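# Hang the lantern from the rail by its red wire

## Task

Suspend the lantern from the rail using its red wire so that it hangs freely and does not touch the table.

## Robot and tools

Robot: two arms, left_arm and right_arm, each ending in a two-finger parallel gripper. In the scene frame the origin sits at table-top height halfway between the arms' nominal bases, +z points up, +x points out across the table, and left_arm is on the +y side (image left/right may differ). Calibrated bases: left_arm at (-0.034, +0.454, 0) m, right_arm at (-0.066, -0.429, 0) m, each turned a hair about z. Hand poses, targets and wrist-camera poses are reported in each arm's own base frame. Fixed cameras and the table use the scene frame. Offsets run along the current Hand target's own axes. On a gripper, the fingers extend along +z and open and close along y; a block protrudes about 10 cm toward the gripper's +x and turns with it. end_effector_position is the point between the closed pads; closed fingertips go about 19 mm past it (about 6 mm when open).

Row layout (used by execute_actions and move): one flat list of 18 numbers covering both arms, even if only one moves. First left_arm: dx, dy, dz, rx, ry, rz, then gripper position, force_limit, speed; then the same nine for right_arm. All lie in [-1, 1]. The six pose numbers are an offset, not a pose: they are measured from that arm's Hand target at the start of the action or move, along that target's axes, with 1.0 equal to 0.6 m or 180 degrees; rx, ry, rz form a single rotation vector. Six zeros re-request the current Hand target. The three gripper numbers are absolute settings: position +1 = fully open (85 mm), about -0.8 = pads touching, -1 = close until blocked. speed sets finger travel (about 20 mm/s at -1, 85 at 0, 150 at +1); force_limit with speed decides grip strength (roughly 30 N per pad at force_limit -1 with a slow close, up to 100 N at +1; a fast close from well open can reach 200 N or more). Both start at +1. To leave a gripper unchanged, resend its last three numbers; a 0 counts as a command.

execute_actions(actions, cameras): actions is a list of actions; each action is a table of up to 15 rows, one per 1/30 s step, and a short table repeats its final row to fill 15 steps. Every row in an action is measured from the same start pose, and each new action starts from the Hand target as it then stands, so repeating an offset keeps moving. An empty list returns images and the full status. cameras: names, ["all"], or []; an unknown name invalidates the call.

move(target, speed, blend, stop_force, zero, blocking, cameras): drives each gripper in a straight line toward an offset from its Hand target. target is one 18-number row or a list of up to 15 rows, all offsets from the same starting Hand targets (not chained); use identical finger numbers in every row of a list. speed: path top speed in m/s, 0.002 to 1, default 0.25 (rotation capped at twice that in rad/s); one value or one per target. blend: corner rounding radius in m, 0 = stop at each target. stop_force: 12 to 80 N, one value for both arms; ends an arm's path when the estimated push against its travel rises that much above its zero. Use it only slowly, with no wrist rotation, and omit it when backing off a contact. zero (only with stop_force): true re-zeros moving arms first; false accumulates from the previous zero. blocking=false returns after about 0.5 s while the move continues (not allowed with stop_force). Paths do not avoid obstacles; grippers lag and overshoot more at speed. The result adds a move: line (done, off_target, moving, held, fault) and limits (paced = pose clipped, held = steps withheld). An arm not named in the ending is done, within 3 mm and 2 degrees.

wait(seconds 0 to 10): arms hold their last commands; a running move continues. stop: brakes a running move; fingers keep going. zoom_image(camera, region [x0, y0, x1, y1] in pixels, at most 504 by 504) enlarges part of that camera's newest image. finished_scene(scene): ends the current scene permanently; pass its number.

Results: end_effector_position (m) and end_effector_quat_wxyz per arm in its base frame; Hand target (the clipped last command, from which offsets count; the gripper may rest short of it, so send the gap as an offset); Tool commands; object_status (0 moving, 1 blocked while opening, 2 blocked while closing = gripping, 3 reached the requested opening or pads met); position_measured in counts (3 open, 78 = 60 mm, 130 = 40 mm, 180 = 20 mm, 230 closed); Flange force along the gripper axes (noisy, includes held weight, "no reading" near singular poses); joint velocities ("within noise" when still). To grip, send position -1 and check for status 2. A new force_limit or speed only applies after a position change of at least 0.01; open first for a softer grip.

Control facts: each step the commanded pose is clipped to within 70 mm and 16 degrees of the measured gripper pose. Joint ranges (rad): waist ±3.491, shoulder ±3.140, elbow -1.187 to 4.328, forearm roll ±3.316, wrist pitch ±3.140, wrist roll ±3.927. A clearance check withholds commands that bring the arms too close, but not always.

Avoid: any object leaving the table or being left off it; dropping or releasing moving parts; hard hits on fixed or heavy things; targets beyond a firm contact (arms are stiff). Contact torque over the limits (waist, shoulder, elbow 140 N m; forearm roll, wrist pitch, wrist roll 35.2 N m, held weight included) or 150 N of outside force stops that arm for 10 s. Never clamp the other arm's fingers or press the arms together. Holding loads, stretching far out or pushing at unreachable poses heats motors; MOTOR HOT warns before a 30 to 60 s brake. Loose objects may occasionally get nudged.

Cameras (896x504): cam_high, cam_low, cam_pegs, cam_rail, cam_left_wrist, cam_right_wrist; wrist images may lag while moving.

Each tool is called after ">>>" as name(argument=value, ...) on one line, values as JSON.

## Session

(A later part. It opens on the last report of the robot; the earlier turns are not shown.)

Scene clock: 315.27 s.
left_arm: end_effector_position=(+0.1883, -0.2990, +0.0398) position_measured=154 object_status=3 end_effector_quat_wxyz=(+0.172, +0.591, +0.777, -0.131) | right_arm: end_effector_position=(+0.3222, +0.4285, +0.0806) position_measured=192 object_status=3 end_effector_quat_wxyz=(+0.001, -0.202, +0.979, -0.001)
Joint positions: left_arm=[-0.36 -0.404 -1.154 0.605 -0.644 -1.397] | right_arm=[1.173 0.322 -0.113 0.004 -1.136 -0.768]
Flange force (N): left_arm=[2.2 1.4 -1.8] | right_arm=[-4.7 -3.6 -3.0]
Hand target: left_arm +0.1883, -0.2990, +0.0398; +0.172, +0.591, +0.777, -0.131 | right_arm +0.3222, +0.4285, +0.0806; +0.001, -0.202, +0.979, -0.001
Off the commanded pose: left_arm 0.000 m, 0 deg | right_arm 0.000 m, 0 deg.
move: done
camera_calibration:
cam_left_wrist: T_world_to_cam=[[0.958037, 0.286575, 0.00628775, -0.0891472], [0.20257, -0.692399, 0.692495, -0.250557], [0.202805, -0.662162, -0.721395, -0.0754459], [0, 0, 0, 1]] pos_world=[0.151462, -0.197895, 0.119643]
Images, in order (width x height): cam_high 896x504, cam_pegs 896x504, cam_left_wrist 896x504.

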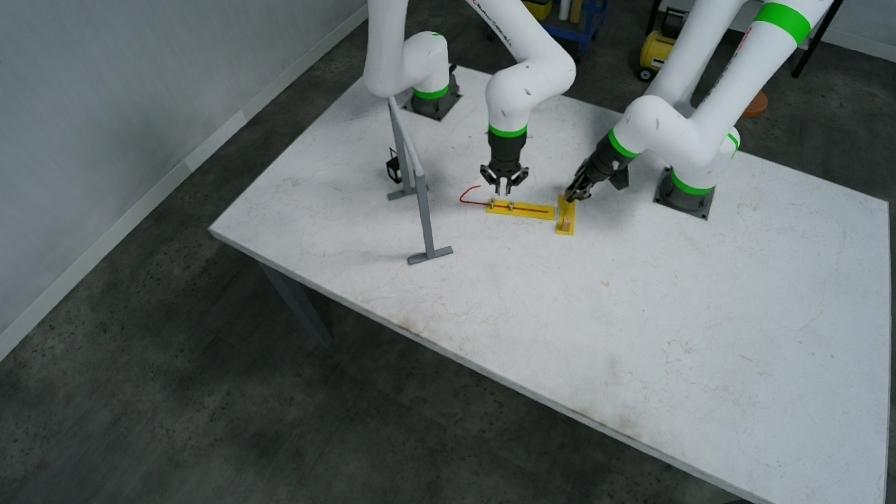

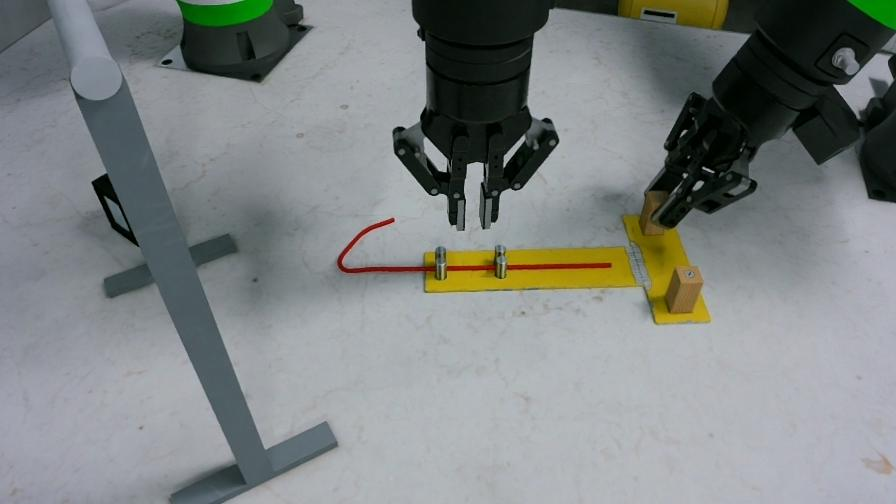

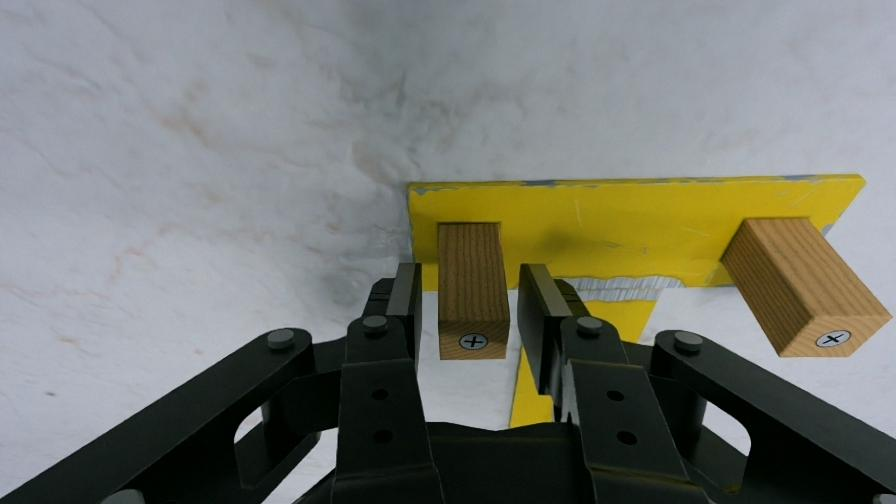

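>>> move(target=[[0,0,0,0,0,0,-1,0,-1,0,0,0,0,0,0,-0.5,-0.5,-0.5],[0,0,0,0,0,0,-1,0,-1,-0.0127,0.1472,0,0,0,-0.466,-0.5,-0.5,-0.5],[0,0,0,0,0,0,-1,0,-1,-0.0127,0.1472,0.05,0,0,-0.466,-0.5,-0.5,-0.5]], speed=0.3, cameras=["cam_left_wrist","cam_pegs","cam_right_wrist"])

Scene clock: 327.10 s.
left_arm: end_effector_position=(+0.1883, -0.2990, +0.0398) position_measured=182 object_status=2 end_effector_quat_wxyz=(+0.172, +0.591, +0.777, -0.131) | right_arm: end_effector_position=(+0.2944, +0.5126, +0.0504) position_measured=192 object_status=3 end_effector_quat_wxyz=(+0.000, +0.805, -0.594, +0.002)
Joint positions: left_arm=[-0.36 -0.404 -1.154 0.605 -0.644 -1.397] | right_arm=[1.273 0.479 0.03 0.004 -1.123 0.596]
Flange force (N): left_arm=[-1.8 2.2 -11.8] | right_arm=[2.5 -5.0 -3.0]
Hand target: left_arm +0.1883, -0.2990, +0.0398; +0.172, +0.591, +0.777, -0.131 | right_arm +0.2944, +0.5126, +0.0504; +0.000, +0.805, -0.594, +0.002
Off the commanded pose: left_arm 0.000 m, 0 deg | right_arm 0.000 m, 0 deg.
move: done
camera_calibration:
cam_left_wrist: T_world_to_cam=[[0.958043, 0.286556, 0.00626748, -0.0891493], [0.202557, -0.692354, 0.692544, -0.250551], [0.202792, -0.662217, -0.721348, -0.0754605], [0, 0, 0, 1]] pos_world=[0.151463, -0.197895, 0.119643]
cam_right_wrist: T_world_to_cam=[[-0.950833, -0.309702, 0.00128536, 0.441791], [-0.289598, 0.890568, 0.350745, -0.375532], [-0.109771, 0.333127, -0.93647, 0.0357244], [0, 0, 0, 1]] pos_world=[0.315237, 0.459359, 0.164603]
Images, in order (width x height): cam_pegs 896x504, cam_left_wrist 896x504, cam_right_wrist 896x504.

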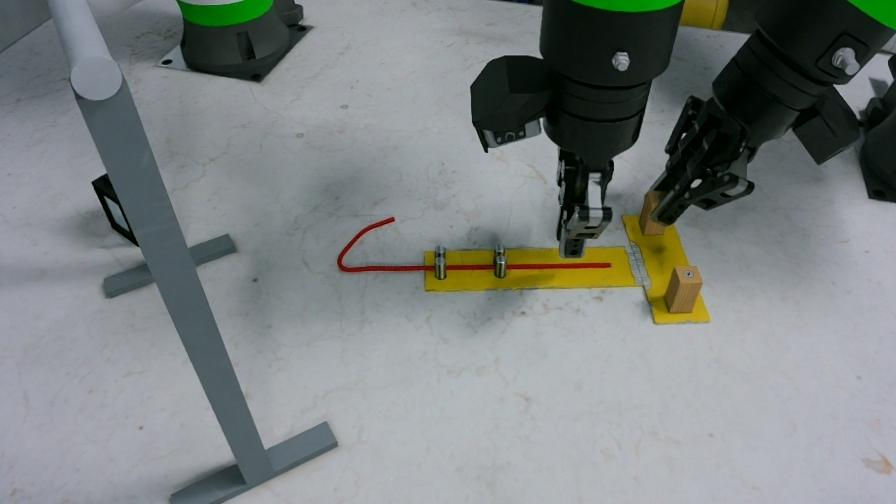

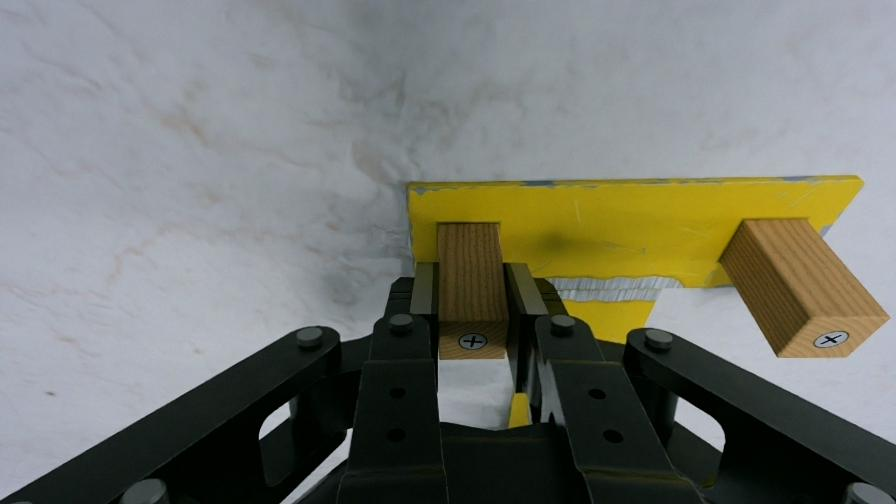

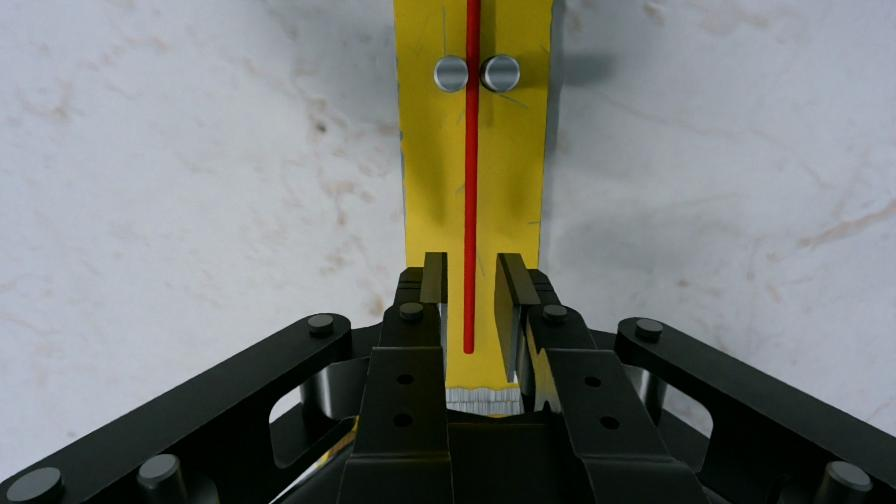

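>>> move(target=[0,0,0,0,0,0,-1,0,-1,0,0,0.0533,0,0,0,-0.5,-0.5,-0.5], speed=0.012, stop_force=12)

Scene clock: 337.47 s.
left_arm: end_effector_position=(+0.1883, -0.2990, +0.0398) position_measured=182 object_status=2 end_effector_quat_wxyz=(+0.172, +0.591, +0.777, -0.131) | right_arm: end_effector_position=(+0.2946, +0.5126, +0.0228) position_measured=192 object_status=3 end_effector_quat_wxyz=(+0.000, +0.805, -0.594, +0.002)
Joint positions: left_arm=[-0.36 -0.404 -1.154 0.605 -0.644 -1.397] | right_arm=[1.273 0.51 0.004 0.004 -1.066 0.595]
Flange force (N): left_arm=[-1.6 2.8 -11.9] | right_arm=[7.1 8.4 -39.2]
Hand target: left_arm +0.1883, -0.2990, +0.0398; +0.172, +0.591, +0.777, -0.131 | right_arm +0.2945, +0.5126, +0.0228; +0.000, +0.805, -0.594, +0.002 (not the last commanded pose)
Off the commanded pose: left_arm 0.000 m, 0 deg | right_arm 0.004 m, 0 deg.
move: contact (right_arm)

>>> move(target=[[0,0,0,0,0,0,-1,0,-1,0,0,-0.0045,0,0,0,-0.5,-0.5,-0.5],[0,0,0,0,0,0,-1,0,-1,0.0138,-0.0517,-0.0045,0,0,0.1667,-0.5,-0.5,-0.5]], speed=0.1, cameras=["cam_left_wrist","cam_pegs","cam_right_wrist"])

Scene clock: 343.73 s.
left_arm: end_effector_position=(+0.1883, -0.2990, +0.0398) position_measured=182 object_status=2 end_effector_quat_wxyz=(+0.172, +0.591, +0.777, -0.131) | right_arm: end_effector_position=(+0.3266, +0.5139, +0.0256) position_measured=192 object_status=3 end_effector_quat_wxyz=(+0.001, -0.624, +0.782, -0.002)
Joint positions: left_arm=[-0.36 -0.404 -1.154 0.605 -0.644 -1.397] | right_arm=[1.222 0.545 0.067 0.004 -1.092 0.123]
Flange force (N): left_arm=[-1.3 2.0 -12.2] | right_arm=[1.8 -3.3 -3.7]
Hand target: left_arm +0.1883, -0.2990, +0.0398; +0.172, +0.591, +0.777, -0.131 | right_arm +0.3266, +0.5139, +0.0256; +0.001, -0.624, +0.782, -0.002
Off the commanded pose: left_arm 0.000 m, 0 deg | right_arm 0.000 m, 0 deg.
move: done
camera_calibration:
cam_left_wrist: T_world_to_cam=[[0.958043, 0.286556, 0.00626748, -0.0891493], [0.202557, -0.692354, 0.692544, -0.250551], [0.202792, -0.662217, -0.721348, -0.0754605], [0, 0, 0, 1]] pos_world=[0.151463, -0.197895, 0.119643]
cam_right_wrist: T_world_to_cam=[[-0.978268, 0.207343, 0.000375672, 0.216139], [0.19417, 0.91548, 0.352413, -0.529453], [0.0727264, 0.344827, -0.935845, -0.0500091], [0, 0, 0, 1]] pos_world=[0.317883, 0.457133, 0.139704]
Images, in order (width x height): cam_pegs 896x504, cam_left_wrist 896x504, cam_right_wrist 896x504.

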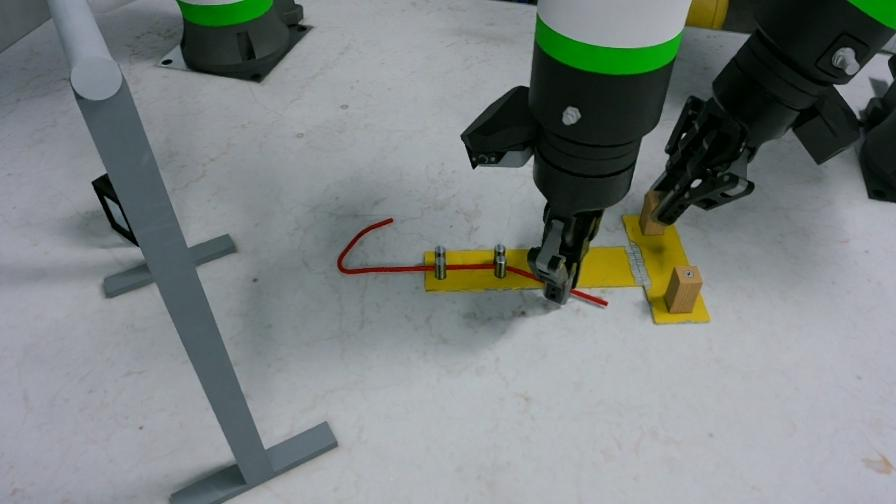

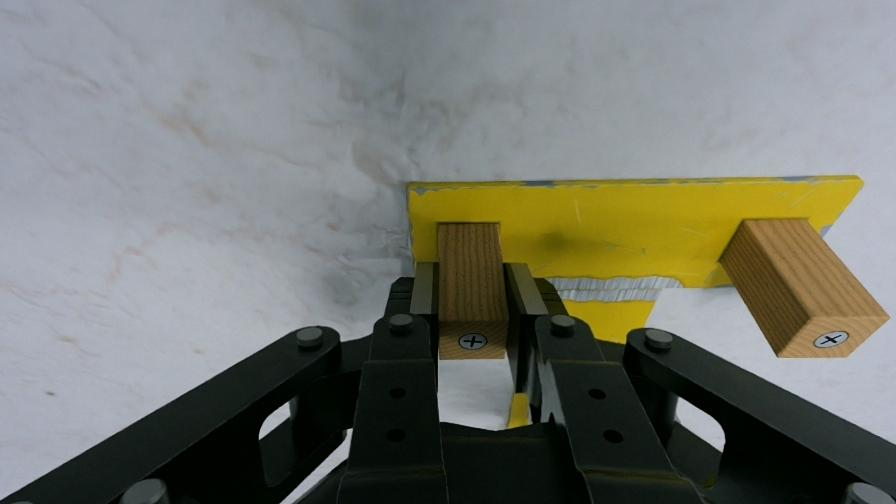

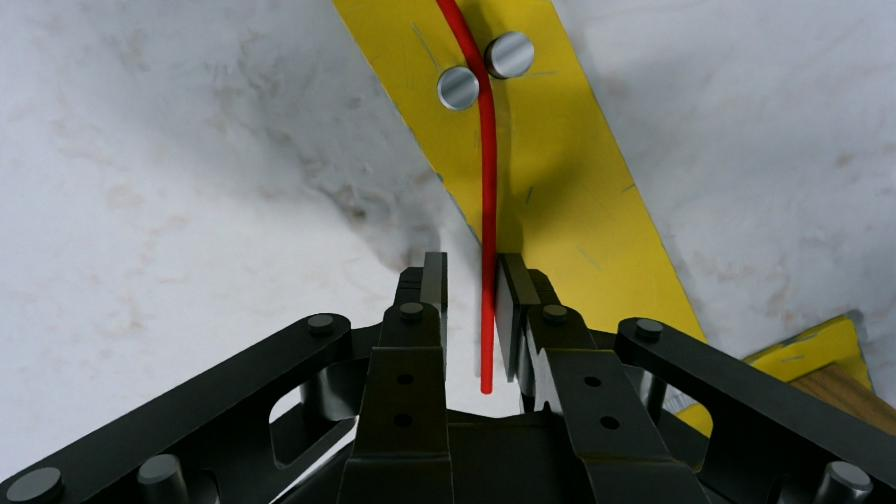

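>>> move(target=[[0,0,0,0,0,0,-1,0,-1,0.0138,-0.0517,0,0,0,0.1667,-0.5,-0.5,-0.5],[0,0,0,0,0,0,-1,0,-1,0.0517,-0.0895,0,0,0,0.3333,-0.5,-0.5,-0.5],[0,0,0,0,0,0,-1,0,-1,0.1123,-0.103,0,0,0,0.5278,-0.5,-0.5,-0.5]], speed=0.2, blend=0.02, cameras=["cam_left_wrist","cam_pegs","cam_right_wrist"])

>>> zoom_image(camera="cam_pegs", region=[320, 190, 640, 350])

Scene clock: 352.57 s.
left_arm: end_effector_position=(+0.1883, -0.2990, +0.0398) position_measured=182 object_status=2 end_effector_quat_wxyz=(+0.172, +0.591, +0.777, -0.131) | right_arm: end_effector_position=(+0.3719, +0.4344, +0.0258) position_measured=192 object_status=3 end_effector_quat_wxyz=(+0.002, +0.155, +0.988, +0.000)
Joint positions: left_arm=[-0.36 -0.404 -1.154 0.605 -0.644 -1.397] | right_arm=[1.094 0.464 -0.057 0.004 -1.05 -1.408]
Flange force (N): left_arm=[-1.7 3.1 -9.0] | right_arm=[-5.7 -0.4 -3.2]
Hand target: left_arm +0.1883, -0.2990, +0.0398; +0.172, +0.591, +0.777, -0.131 | right_arm +0.3719, +0.4345, +0.0258; +0.002, +0.155, +0.988, +0.000
Off the commanded pose: left_arm 0.000 m, 0 deg | right_arm 0.000 m, 0 deg.
move: done
camera_calibration:
cam_left_wrist: T_world_to_cam=[[0.958043, 0.286556, 0.00626748, -0.0891493], [0.202557, -0.692354, 0.692544, -0.250551], [0.202792, -0.662217, -0.721348, -0.0754605], [0, 0, 0, 1]] pos_world=[0.151463, -0.197895, 0.119643]
cam_right_wrist: T_world_to_cam=[[0.291919, 0.956436, 0.00359884, -0.520904], [0.893245, -0.273973, 0.356445, -0.209063], [0.341902, -0.100838, -0.93431, 0.0677901], [0, 0, 0, 1]] pos_world=[0.315629, 0.44777, 0.139731]
Images, in order (width x height): cam_pegs 896x504, cam_left_wrist 896x504, cam_right_wrist 896x504.

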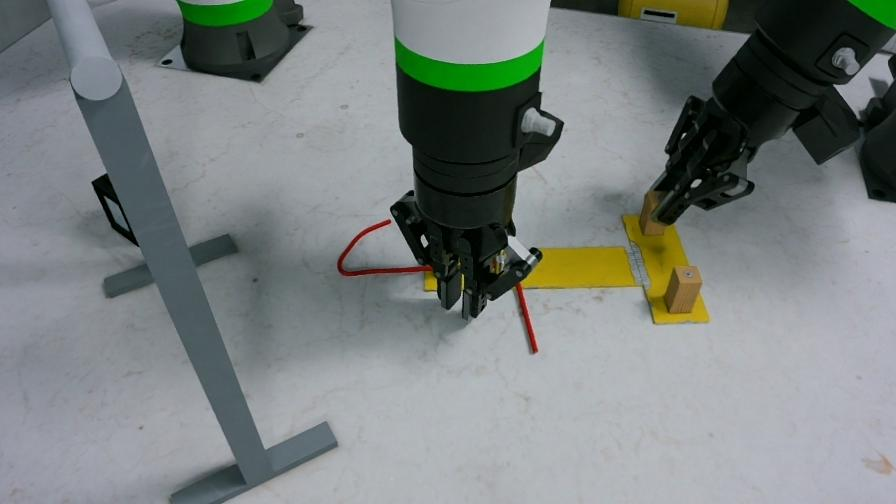

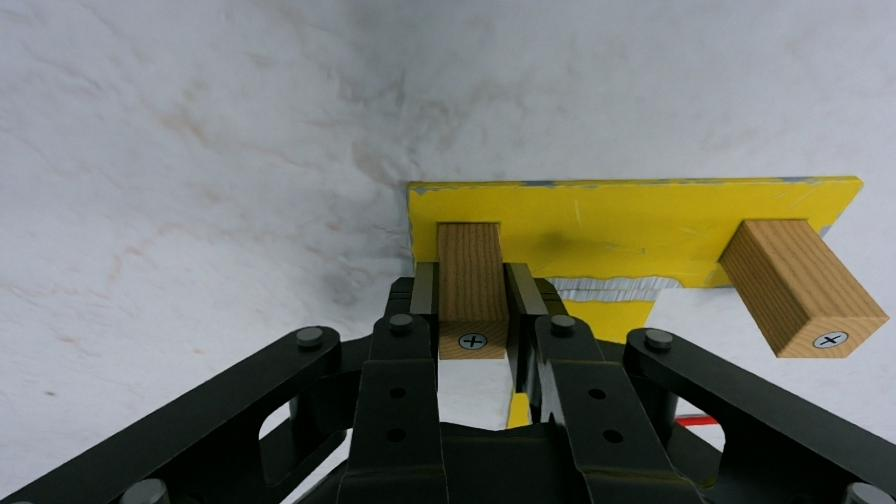

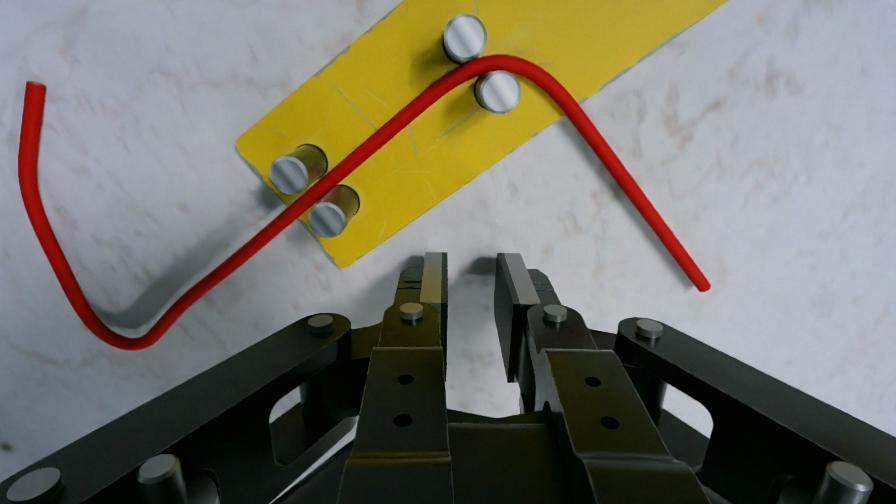

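Scaled by 1.575.

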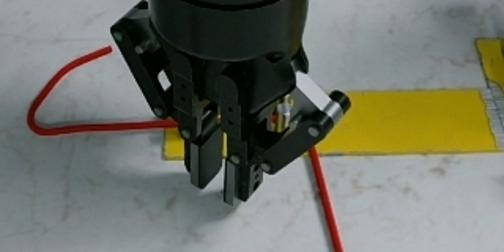

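>>> move(target=[[0,0,0,0,0,0,-1,0,-1,0,0,-0.06,0,0,0,-0.5,-0.5,-0.5],[0,0,0,0,0,0,-1,0,-1,0.0245,0.0968,-0.06,0,0,-0.224,-0.5,-0.5,-0.5]], speed=0.2, blend=0.02, cameras=["cam_pegs","cam_right_wrist"])

>>> zoom_image(camera="cam_pegs", region=[320, 190, 640, 350])

Scene clock: 365.83 s.
left_arm: end_effector_position=(+0.1883, -0.2990, +0.0398) position_measured=182 object_status=2 end_effector_quat_wxyz=(+0.172, +0.591, +0.777, -0.131) | right_arm: end_effector_position=(+0.3755, +0.4943, +0.0618) position_measured=192 object_status=3 end_effector_quat_wxyz=(+0.002, -0.195, +0.981, -0.001)
Joint positions: left_arm=[-0.36 -0.404 -1.154 0.605 -0.644 -1.397] | right_arm=[1.134 0.535 0.144 0.004 -1.179 -0.743]
Flange force (N): left_arm=[-2.1 3.0 -9.2] | right_arm=[-4.3 -3.2 -3.0]
Hand target: left_arm +0.1883, -0.2990, +0.0398; +0.172, +0.591, +0.777, -0.131 | right_arm +0.3756, +0.4943, +0.0618; +0.002, -0.195, +0.981, -0.001
Off the commanded pose: left_arm 0.000 m, 0 deg | right_arm 0.000 m, 0 deg.
move: done; blend cut to 0.018 m at target 1
camera_calibration:
cam_right_wrist: T_world_to_cam=[[-0.396573, 0.918002, 0.00123348, -0.301749], [0.858224, 0.370271, 0.355459, -0.513866], [0.325856, 0.142024, -0.934691, -0.00782374], [0, 0, 0, 1]] pos_world=[0.323896, 0.468387, 0.175718]
Images, in order (width x height): cam_pegs 896x504, cam_right_wrist 896x504.

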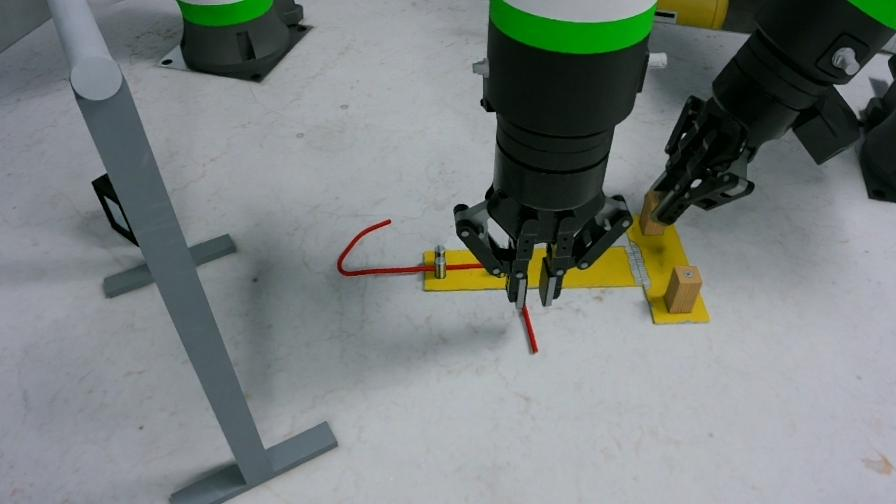

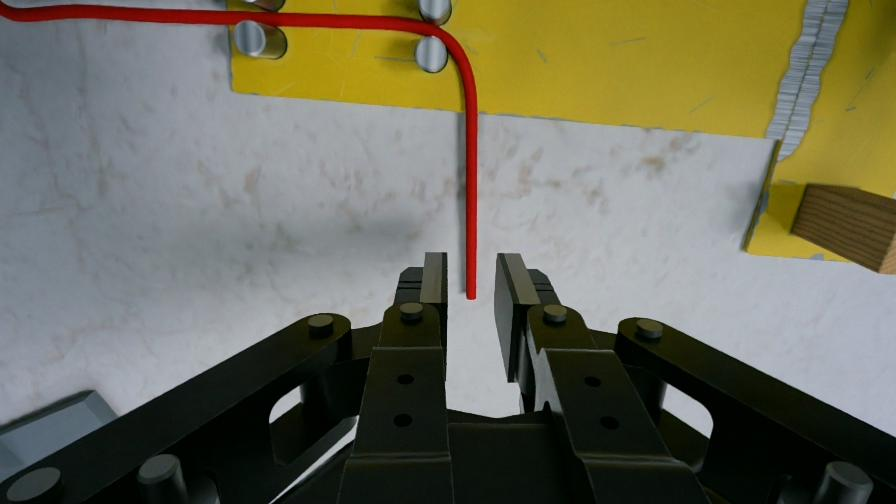

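Scaled by 1.575.

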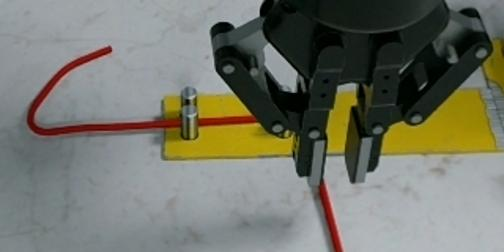

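>>> move(target=[[0,0,0,0,0,0,-1,0,-1,0,0,0.0673,0,0,0,-0.5,-0.5,-0.5],[0,0,0,0,0,0,-1,0,-1,0.0168,-0.0625,0.0673,0,0,0.1667,-0.5,-0.5,-0.5],[0,0,0,0,0,0,-1,0,-1,0.0533,-0.1024,0.0673,0,0,0.3056,-0.5,-0.5,-0.5]], speed=0.12, blend=[0.001,0.015,0], cameras=["cam_pegs","cam_right_wrist"])

>>> zoom_image(camera="cam_pegs", region=[320, 190, 640, 350])

Scene clock: 374.37 s.
left_arm: end_effector_position=(+0.1883, -0.2990, +0.0398) position_measured=182 object_status=2 end_effector_quat_wxyz=(+0.172, +0.591, +0.777, -0.131) | right_arm: end_effector_position=(+0.3697, +0.4252, +0.0215) position_measured=192 object_status=3 end_effector_quat_wxyz=(+0.002, +0.280, +0.960, +0.000)
Joint positions: left_arm=[-0.36 -0.404 -1.154 0.605 -0.644 -1.397] | right_arm=[1.09 0.451 -0.088 0.004 -1.031 -1.66]
Flange force (N): left_arm=[-2.8 -0.1 -7.8] | right_arm=[-2.3 5.0 -2.9]
Hand target: left_arm +0.1883, -0.2990, +0.0398; +0.172, +0.591, +0.777, -0.131 | right_arm +0.3697, +0.4252, +0.0215; +0.002, +0.280, +0.960, +0.000
Off the commanded pose: left_arm 0.000 m, 0 deg | right_arm 0.000 m, 0 deg.
move: done
camera_calibration:
cam_right_wrist: T_world_to_cam=[[0.524838, 0.851191, 0.0044659, -0.552775], [0.794466, -0.491731, 0.356405, -0.0788498], [0.305565, -0.183507, -0.934321, 0.112128], [0, 0, 0, 1]] pos_world=[0.318498, 0.45232, 0.135335]
Images, in order (width x height): cam_pegs 896x504, cam_right_wrist 896x504.

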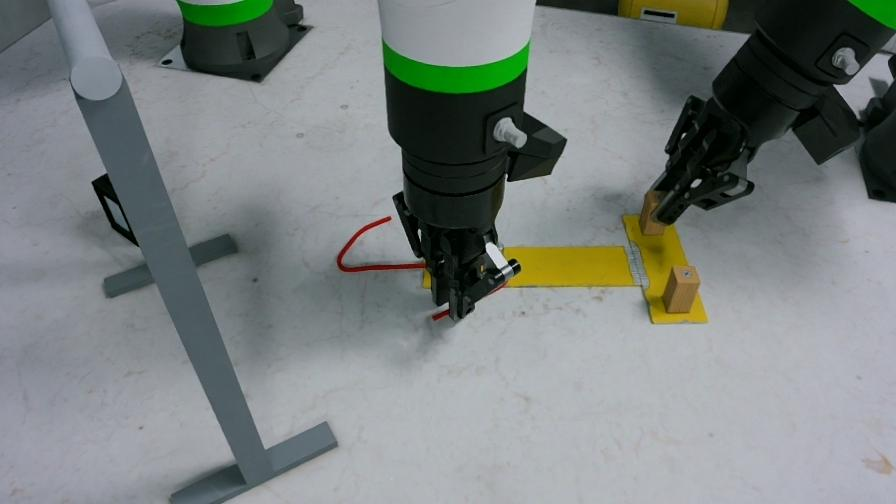

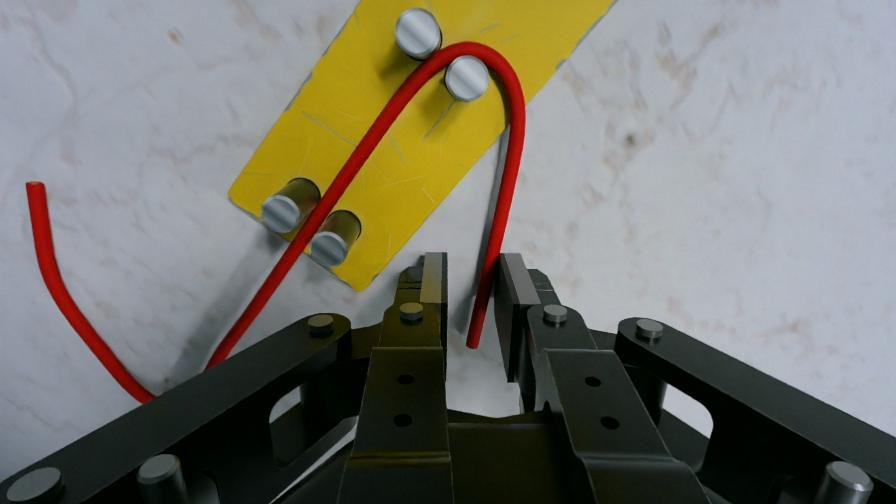

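Scaled by 1.575.

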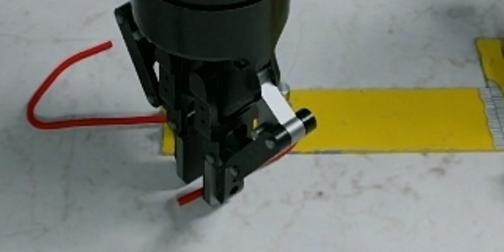

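>>> move(target=[[0,0,0,0,0,0,-1,0,-1,0,0,-0.1,0,0,0,-0.5,-0.5,-0.5],[0,0,0,0,0,0,-1,0,-1,-0.005,-0.05,-0.1,0,0,-0.38,-0.5,-0.5,-0.5],[0,0,0,0,0,0,-1,0,-1,-0.0097,-0.111,-0.081,0,0,-0.762,-0.5,-0.5,-0.5]], speed=[0.1,0.4,0.4], blend=0.02, cameras=["all"])

>>> zoom_image(camera="cam_rail", region=[180, 330, 360, 490])

Scene clock: 451.77 s.
left_arm: end_effector_position=(+0.1883, -0.2990, +0.0398) position_measured=182 object_status=2 end_effector_quat_wxyz=(+0.172, +0.591, +0.777, -0.131) | right_arm: end_effector_position=(+0.3386, +0.3660, +0.0700) position_measured=192 object_status=3 end_effector_quat_wxyz=(-0.001, +0.791, -0.611, +0.002)
Joint positions: left_arm=[-0.36 -0.404 -1.154 0.605 -0.644 -1.397] | right_arm=[1.091 0.247 -0.238 0.004 -1.085 0.734]
Flange force (N): left_arm=[-1.6 0.6 -10.2] | right_arm=[4.5 -4.1 -2.5]
Hand target: left_arm +0.1883, -0.2990, +0.0398; +0.172, +0.591, +0.777, -0.131 | right_arm +0.3386, +0.3660, +0.0700; +0.000, +0.791, -0.611, +0.002
Off the commanded pose: left_arm 0.000 m, 0 deg | right_arm 0.000 m, 0 deg.
move: done
camera_calibration:
cam_left_wrist: T_world_to_cam=[[0.958043, 0.286556, 0.00626748, -0.0891493], [0.202557, -0.692354, 0.692544, -0.250551], [0.202792, -0.662217, -0.721348, -0.0754605], [0, 0, 0, 1]] pos_world=[0.151463, -0.197895, 0.119643]
cam_right_wrist: T_world_to_cam=[[-0.963587, -0.267395, 0.000751453, 0.427364], [-0.250123, 0.902335, 0.351041, -0.256758], [-0.0945446, 0.338071, -0.93636, 0.100805], [0, 0, 0, 1]] pos_world=[0.357111, 0.311877, 0.184201]

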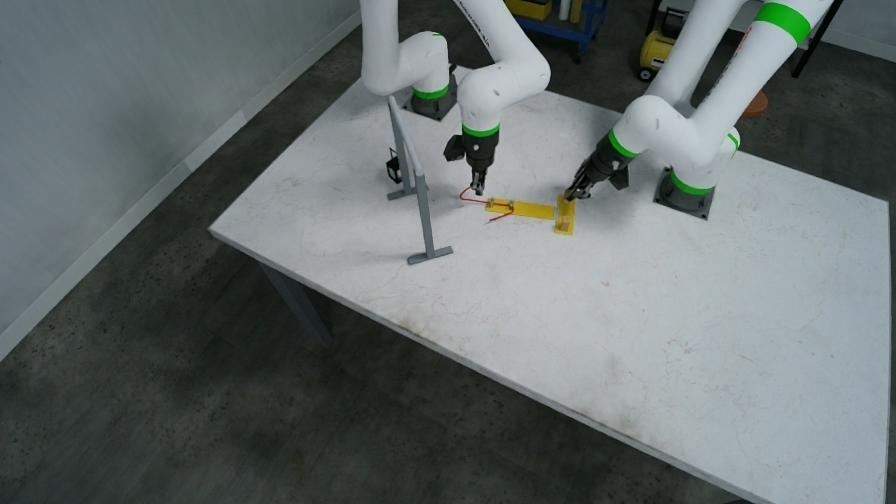

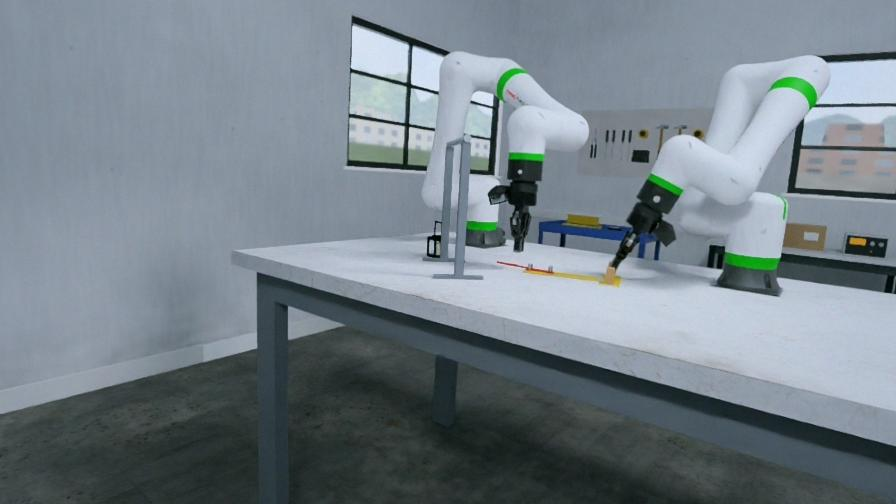

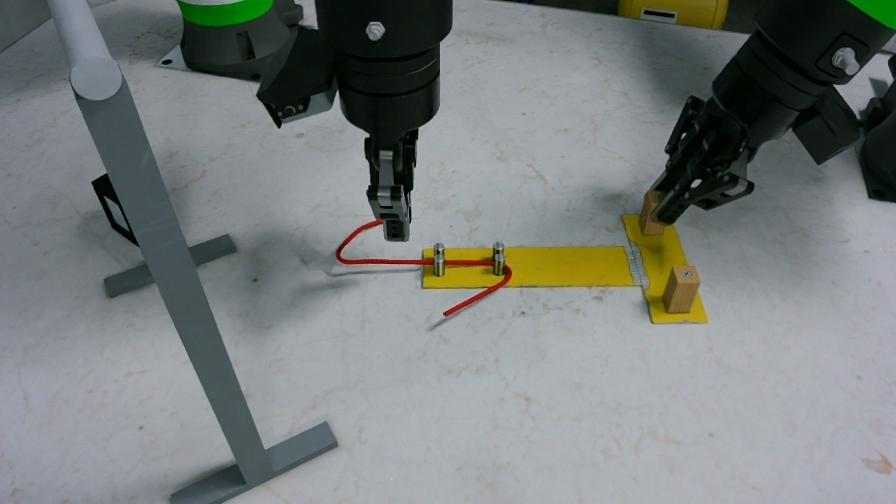

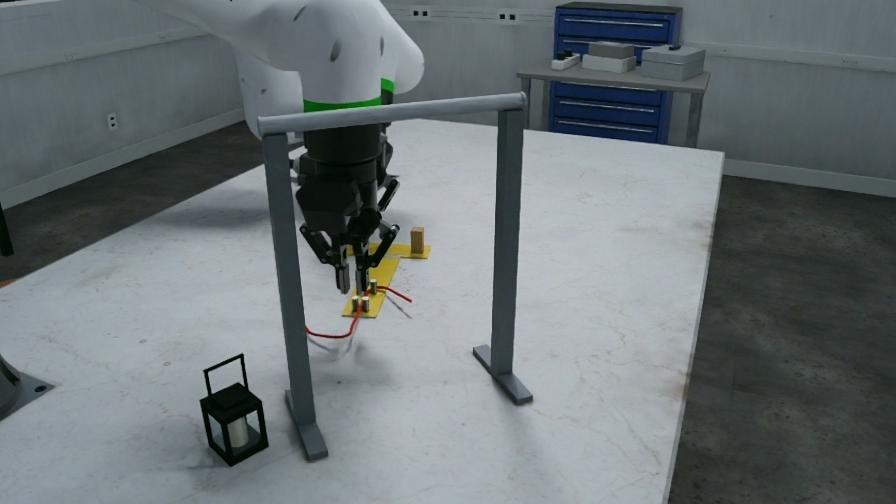

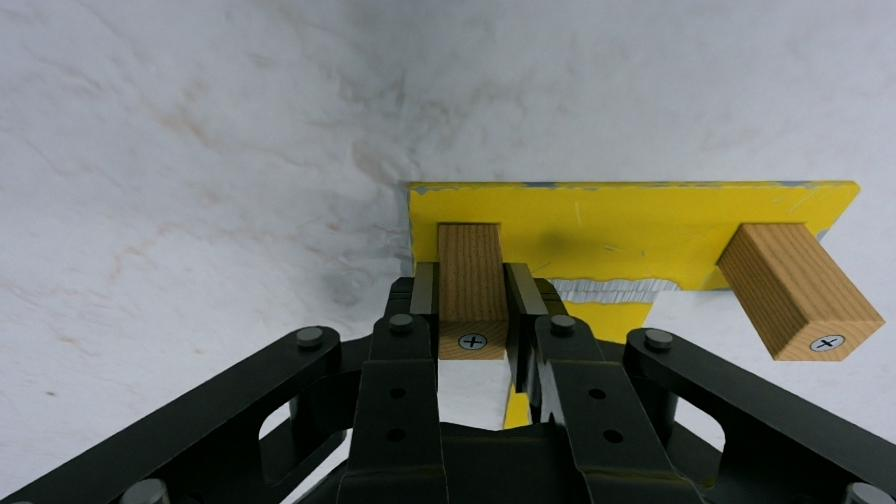

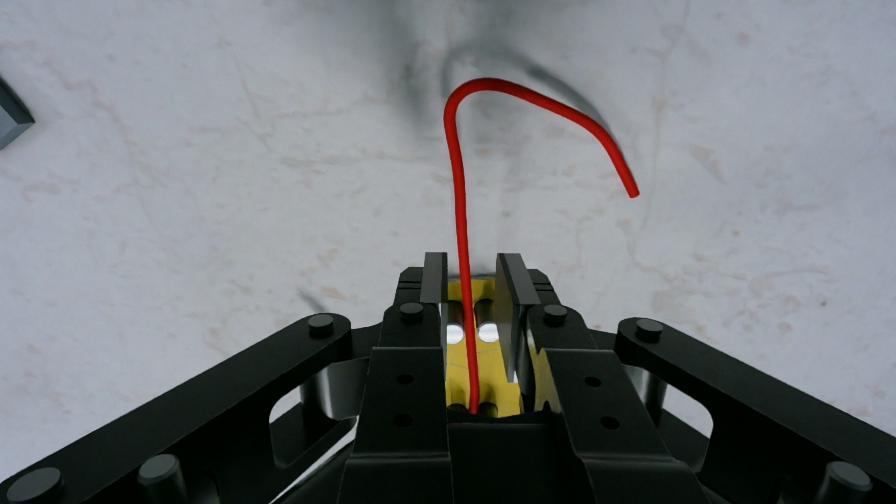

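Scaled by 2.800.

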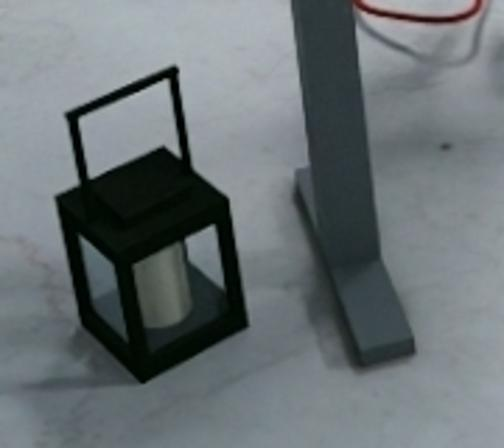

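>>> move(target=[[0,0,0,0,0,0,-1,0,-1,-0.003,0.0245,0.0242,0.1111,-0.0058,-0.033,-0.5,-0.5,-0.5]], speed=0.15, cameras=["cam_pegs","cam_right_wrist","cam_rail"])

>>> zoom_image(camera="cam_pegs", region=[320, 160, 560, 340])

>>> zoom_image(camera="cam_rail", region=[280, 220, 440, 360])

Scene clock: 466.57 s.
left_arm: end_effector_position=(+0.1883, -0.2990, +0.0398) position_measured=182 object_status=2 end_effector_quat_wxyz=(+0.172, +0.591, +0.777, -0.131) | right_arm: end_effector_position=(+0.3240, +0.3640, +0.0555) position_measured=192 object_status=3 end_effector_quat_wxyz=(-0.143, +0.810, -0.560, +0.101)
Joint positions: left_arm=[-0.36 -0.404 -1.154 0.605 -0.644 -1.397] | right_arm=[1.271 0.05 -0.685 0.458 -0.668 0.321]
Flange force (N): left_arm=[-0.4 1.1 -10.9] | right_arm=[4.5 -6.1 -1.5]
Hand target: left_arm +0.1883, -0.2990, +0.0398; +0.172, +0.591, +0.777, -0.131 | right_arm +0.3240, +0.3640, +0.0555; -0.143, +0.810, -0.560, +0.101
Off the commanded pose: left_arm 0.000 m, 0 deg | right_arm 0.000 m, 0 deg.
move: done
camera_calibration:
cam_right_wrist: T_world_to_cam=[[-0.873905, -0.34633, -0.341095, 0.431328], [-0.455241, 0.82913, 0.324498, -0.158981], [0.170429, 0.438861, -0.882244, -0.039031], [0, 0, 0, 1]] pos_world=[0.311217, 0.298327, 0.164278]
Images, in order (width x height): cam_pegs 896x504, cam_rail 896x504, cam_right_wrist 896x504.

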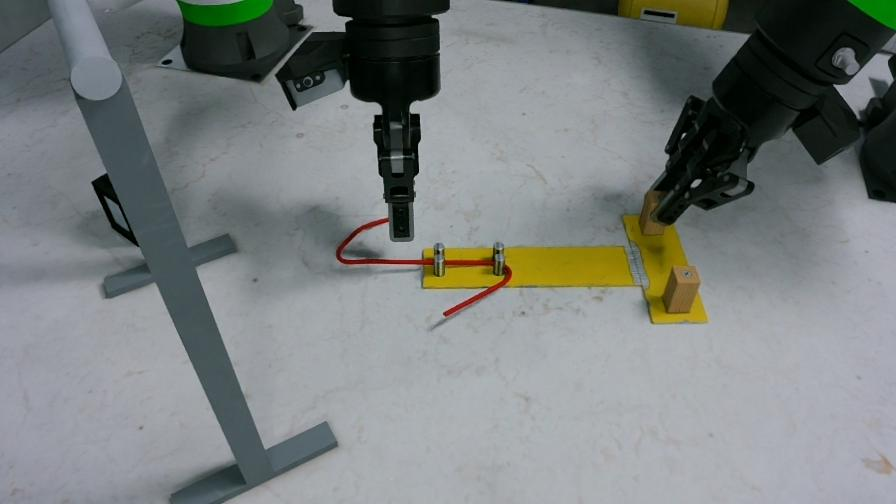

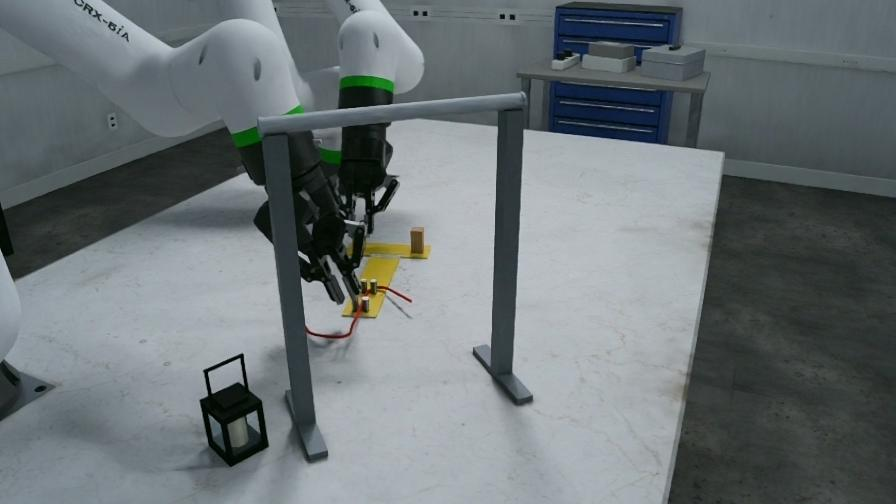

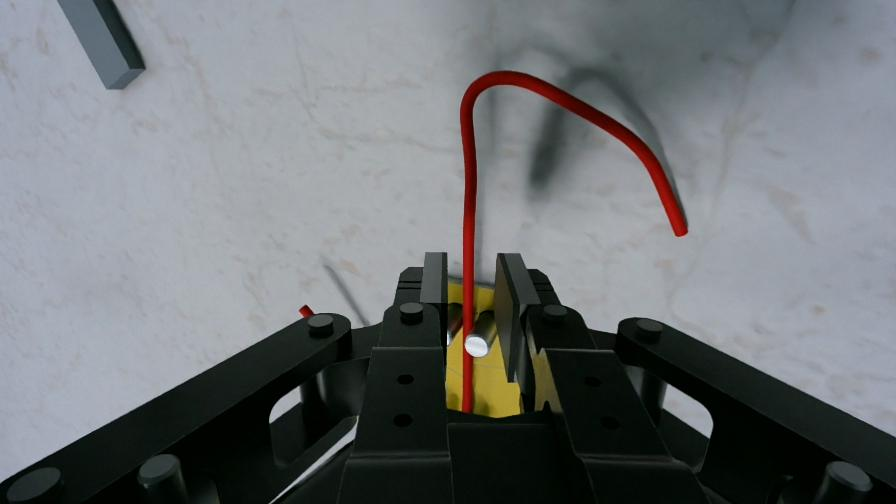

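Scaled by 2.100.

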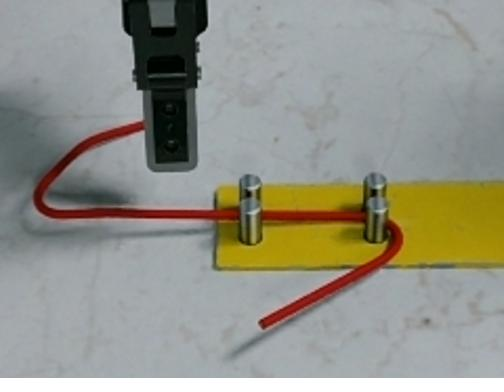

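Scaled by 3.150.

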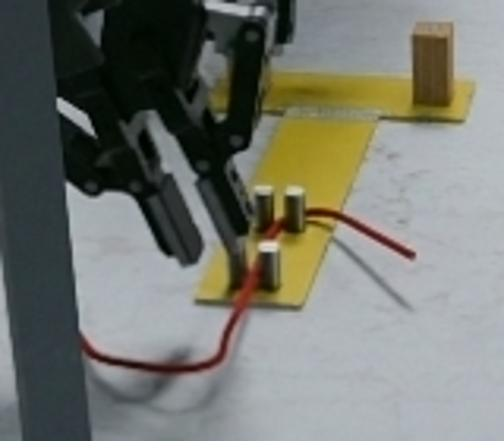

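>>> move(target=[[0,0,0,0,0,0,-1,0,-1,0,0,0.05,0,0,0,-0.5,-0.5,-0.5]], speed=0.05, cameras=["cam_pegs","cam_right_wrist"])

>>> zoom_image(camera="cam_pegs", region=[320, 160, 560, 340])

Scene clock: 472.40 s.
left_arm: end_effector_position=(+0.1883, -0.2990, +0.0398) position_measured=182 object_status=2 end_effector_quat_wxyz=(+0.172, +0.591, +0.777, -0.131) | right_arm: end_effector_position=(+0.3337, +0.3676, +0.0273) position_measured=192 object_status=3 end_effector_quat_wxyz=(-0.143, +0.810, -0.560, +0.101)
Joint positions: left_arm=[-0.36 -0.404 -1.154 0.605 -0.644 -1.397] | right_arm=[1.242 0.118 -0.703 0.508 -0.583 0.285]
Flange force (N): left_arm=[-2.7 1.1 -9.2] | right_arm=[4.3 -6.7 -1.2]
Hand target: left_arm +0.1883, -0.2990, +0.0398; +0.172, +0.591, +0.777, -0.131 | right_arm +0.3337, +0.3676, +0.0273; -0.143, +0.810, -0.560, +0.101
Off the commanded pose: left_arm 0.000 m, 0 deg | right_arm 0.000 m, 0 deg.
move: done
camera_calibration:
cam_right_wrist: T_world_to_cam=[[-0.873914, -0.346287, -0.341114, 0.431426], [-0.455217, 0.829127, 0.324539, -0.148412], [0.170444, 0.4389, -0.882222, -0.0671629], [0, 0, 0, 1]] pos_world=[0.320917, 0.301927, 0.136078]
Images, in order (width x height): cam_pegs 896x504, cam_right_wrist 896x504.

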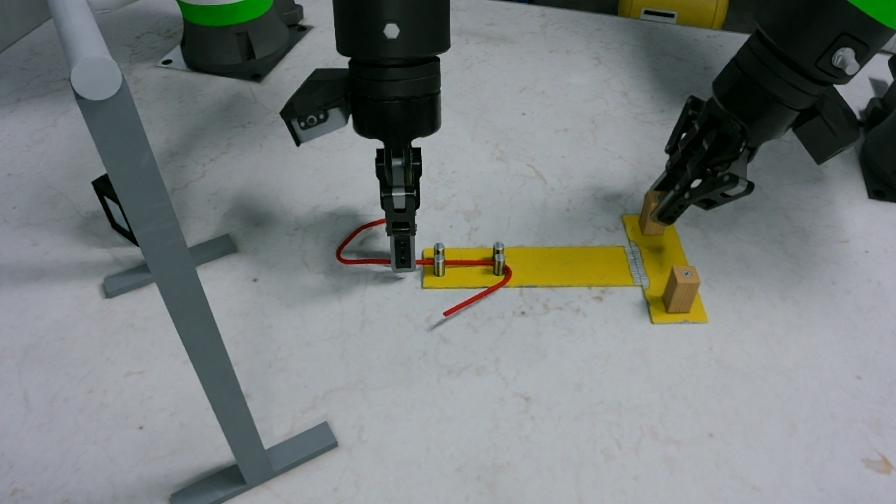

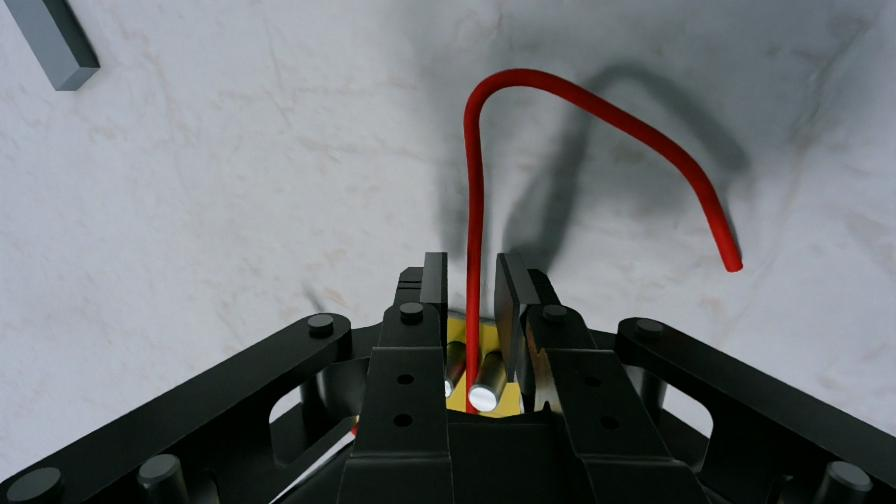

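Scaled by 2.100.

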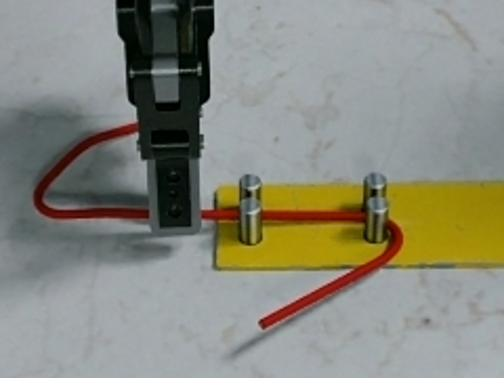

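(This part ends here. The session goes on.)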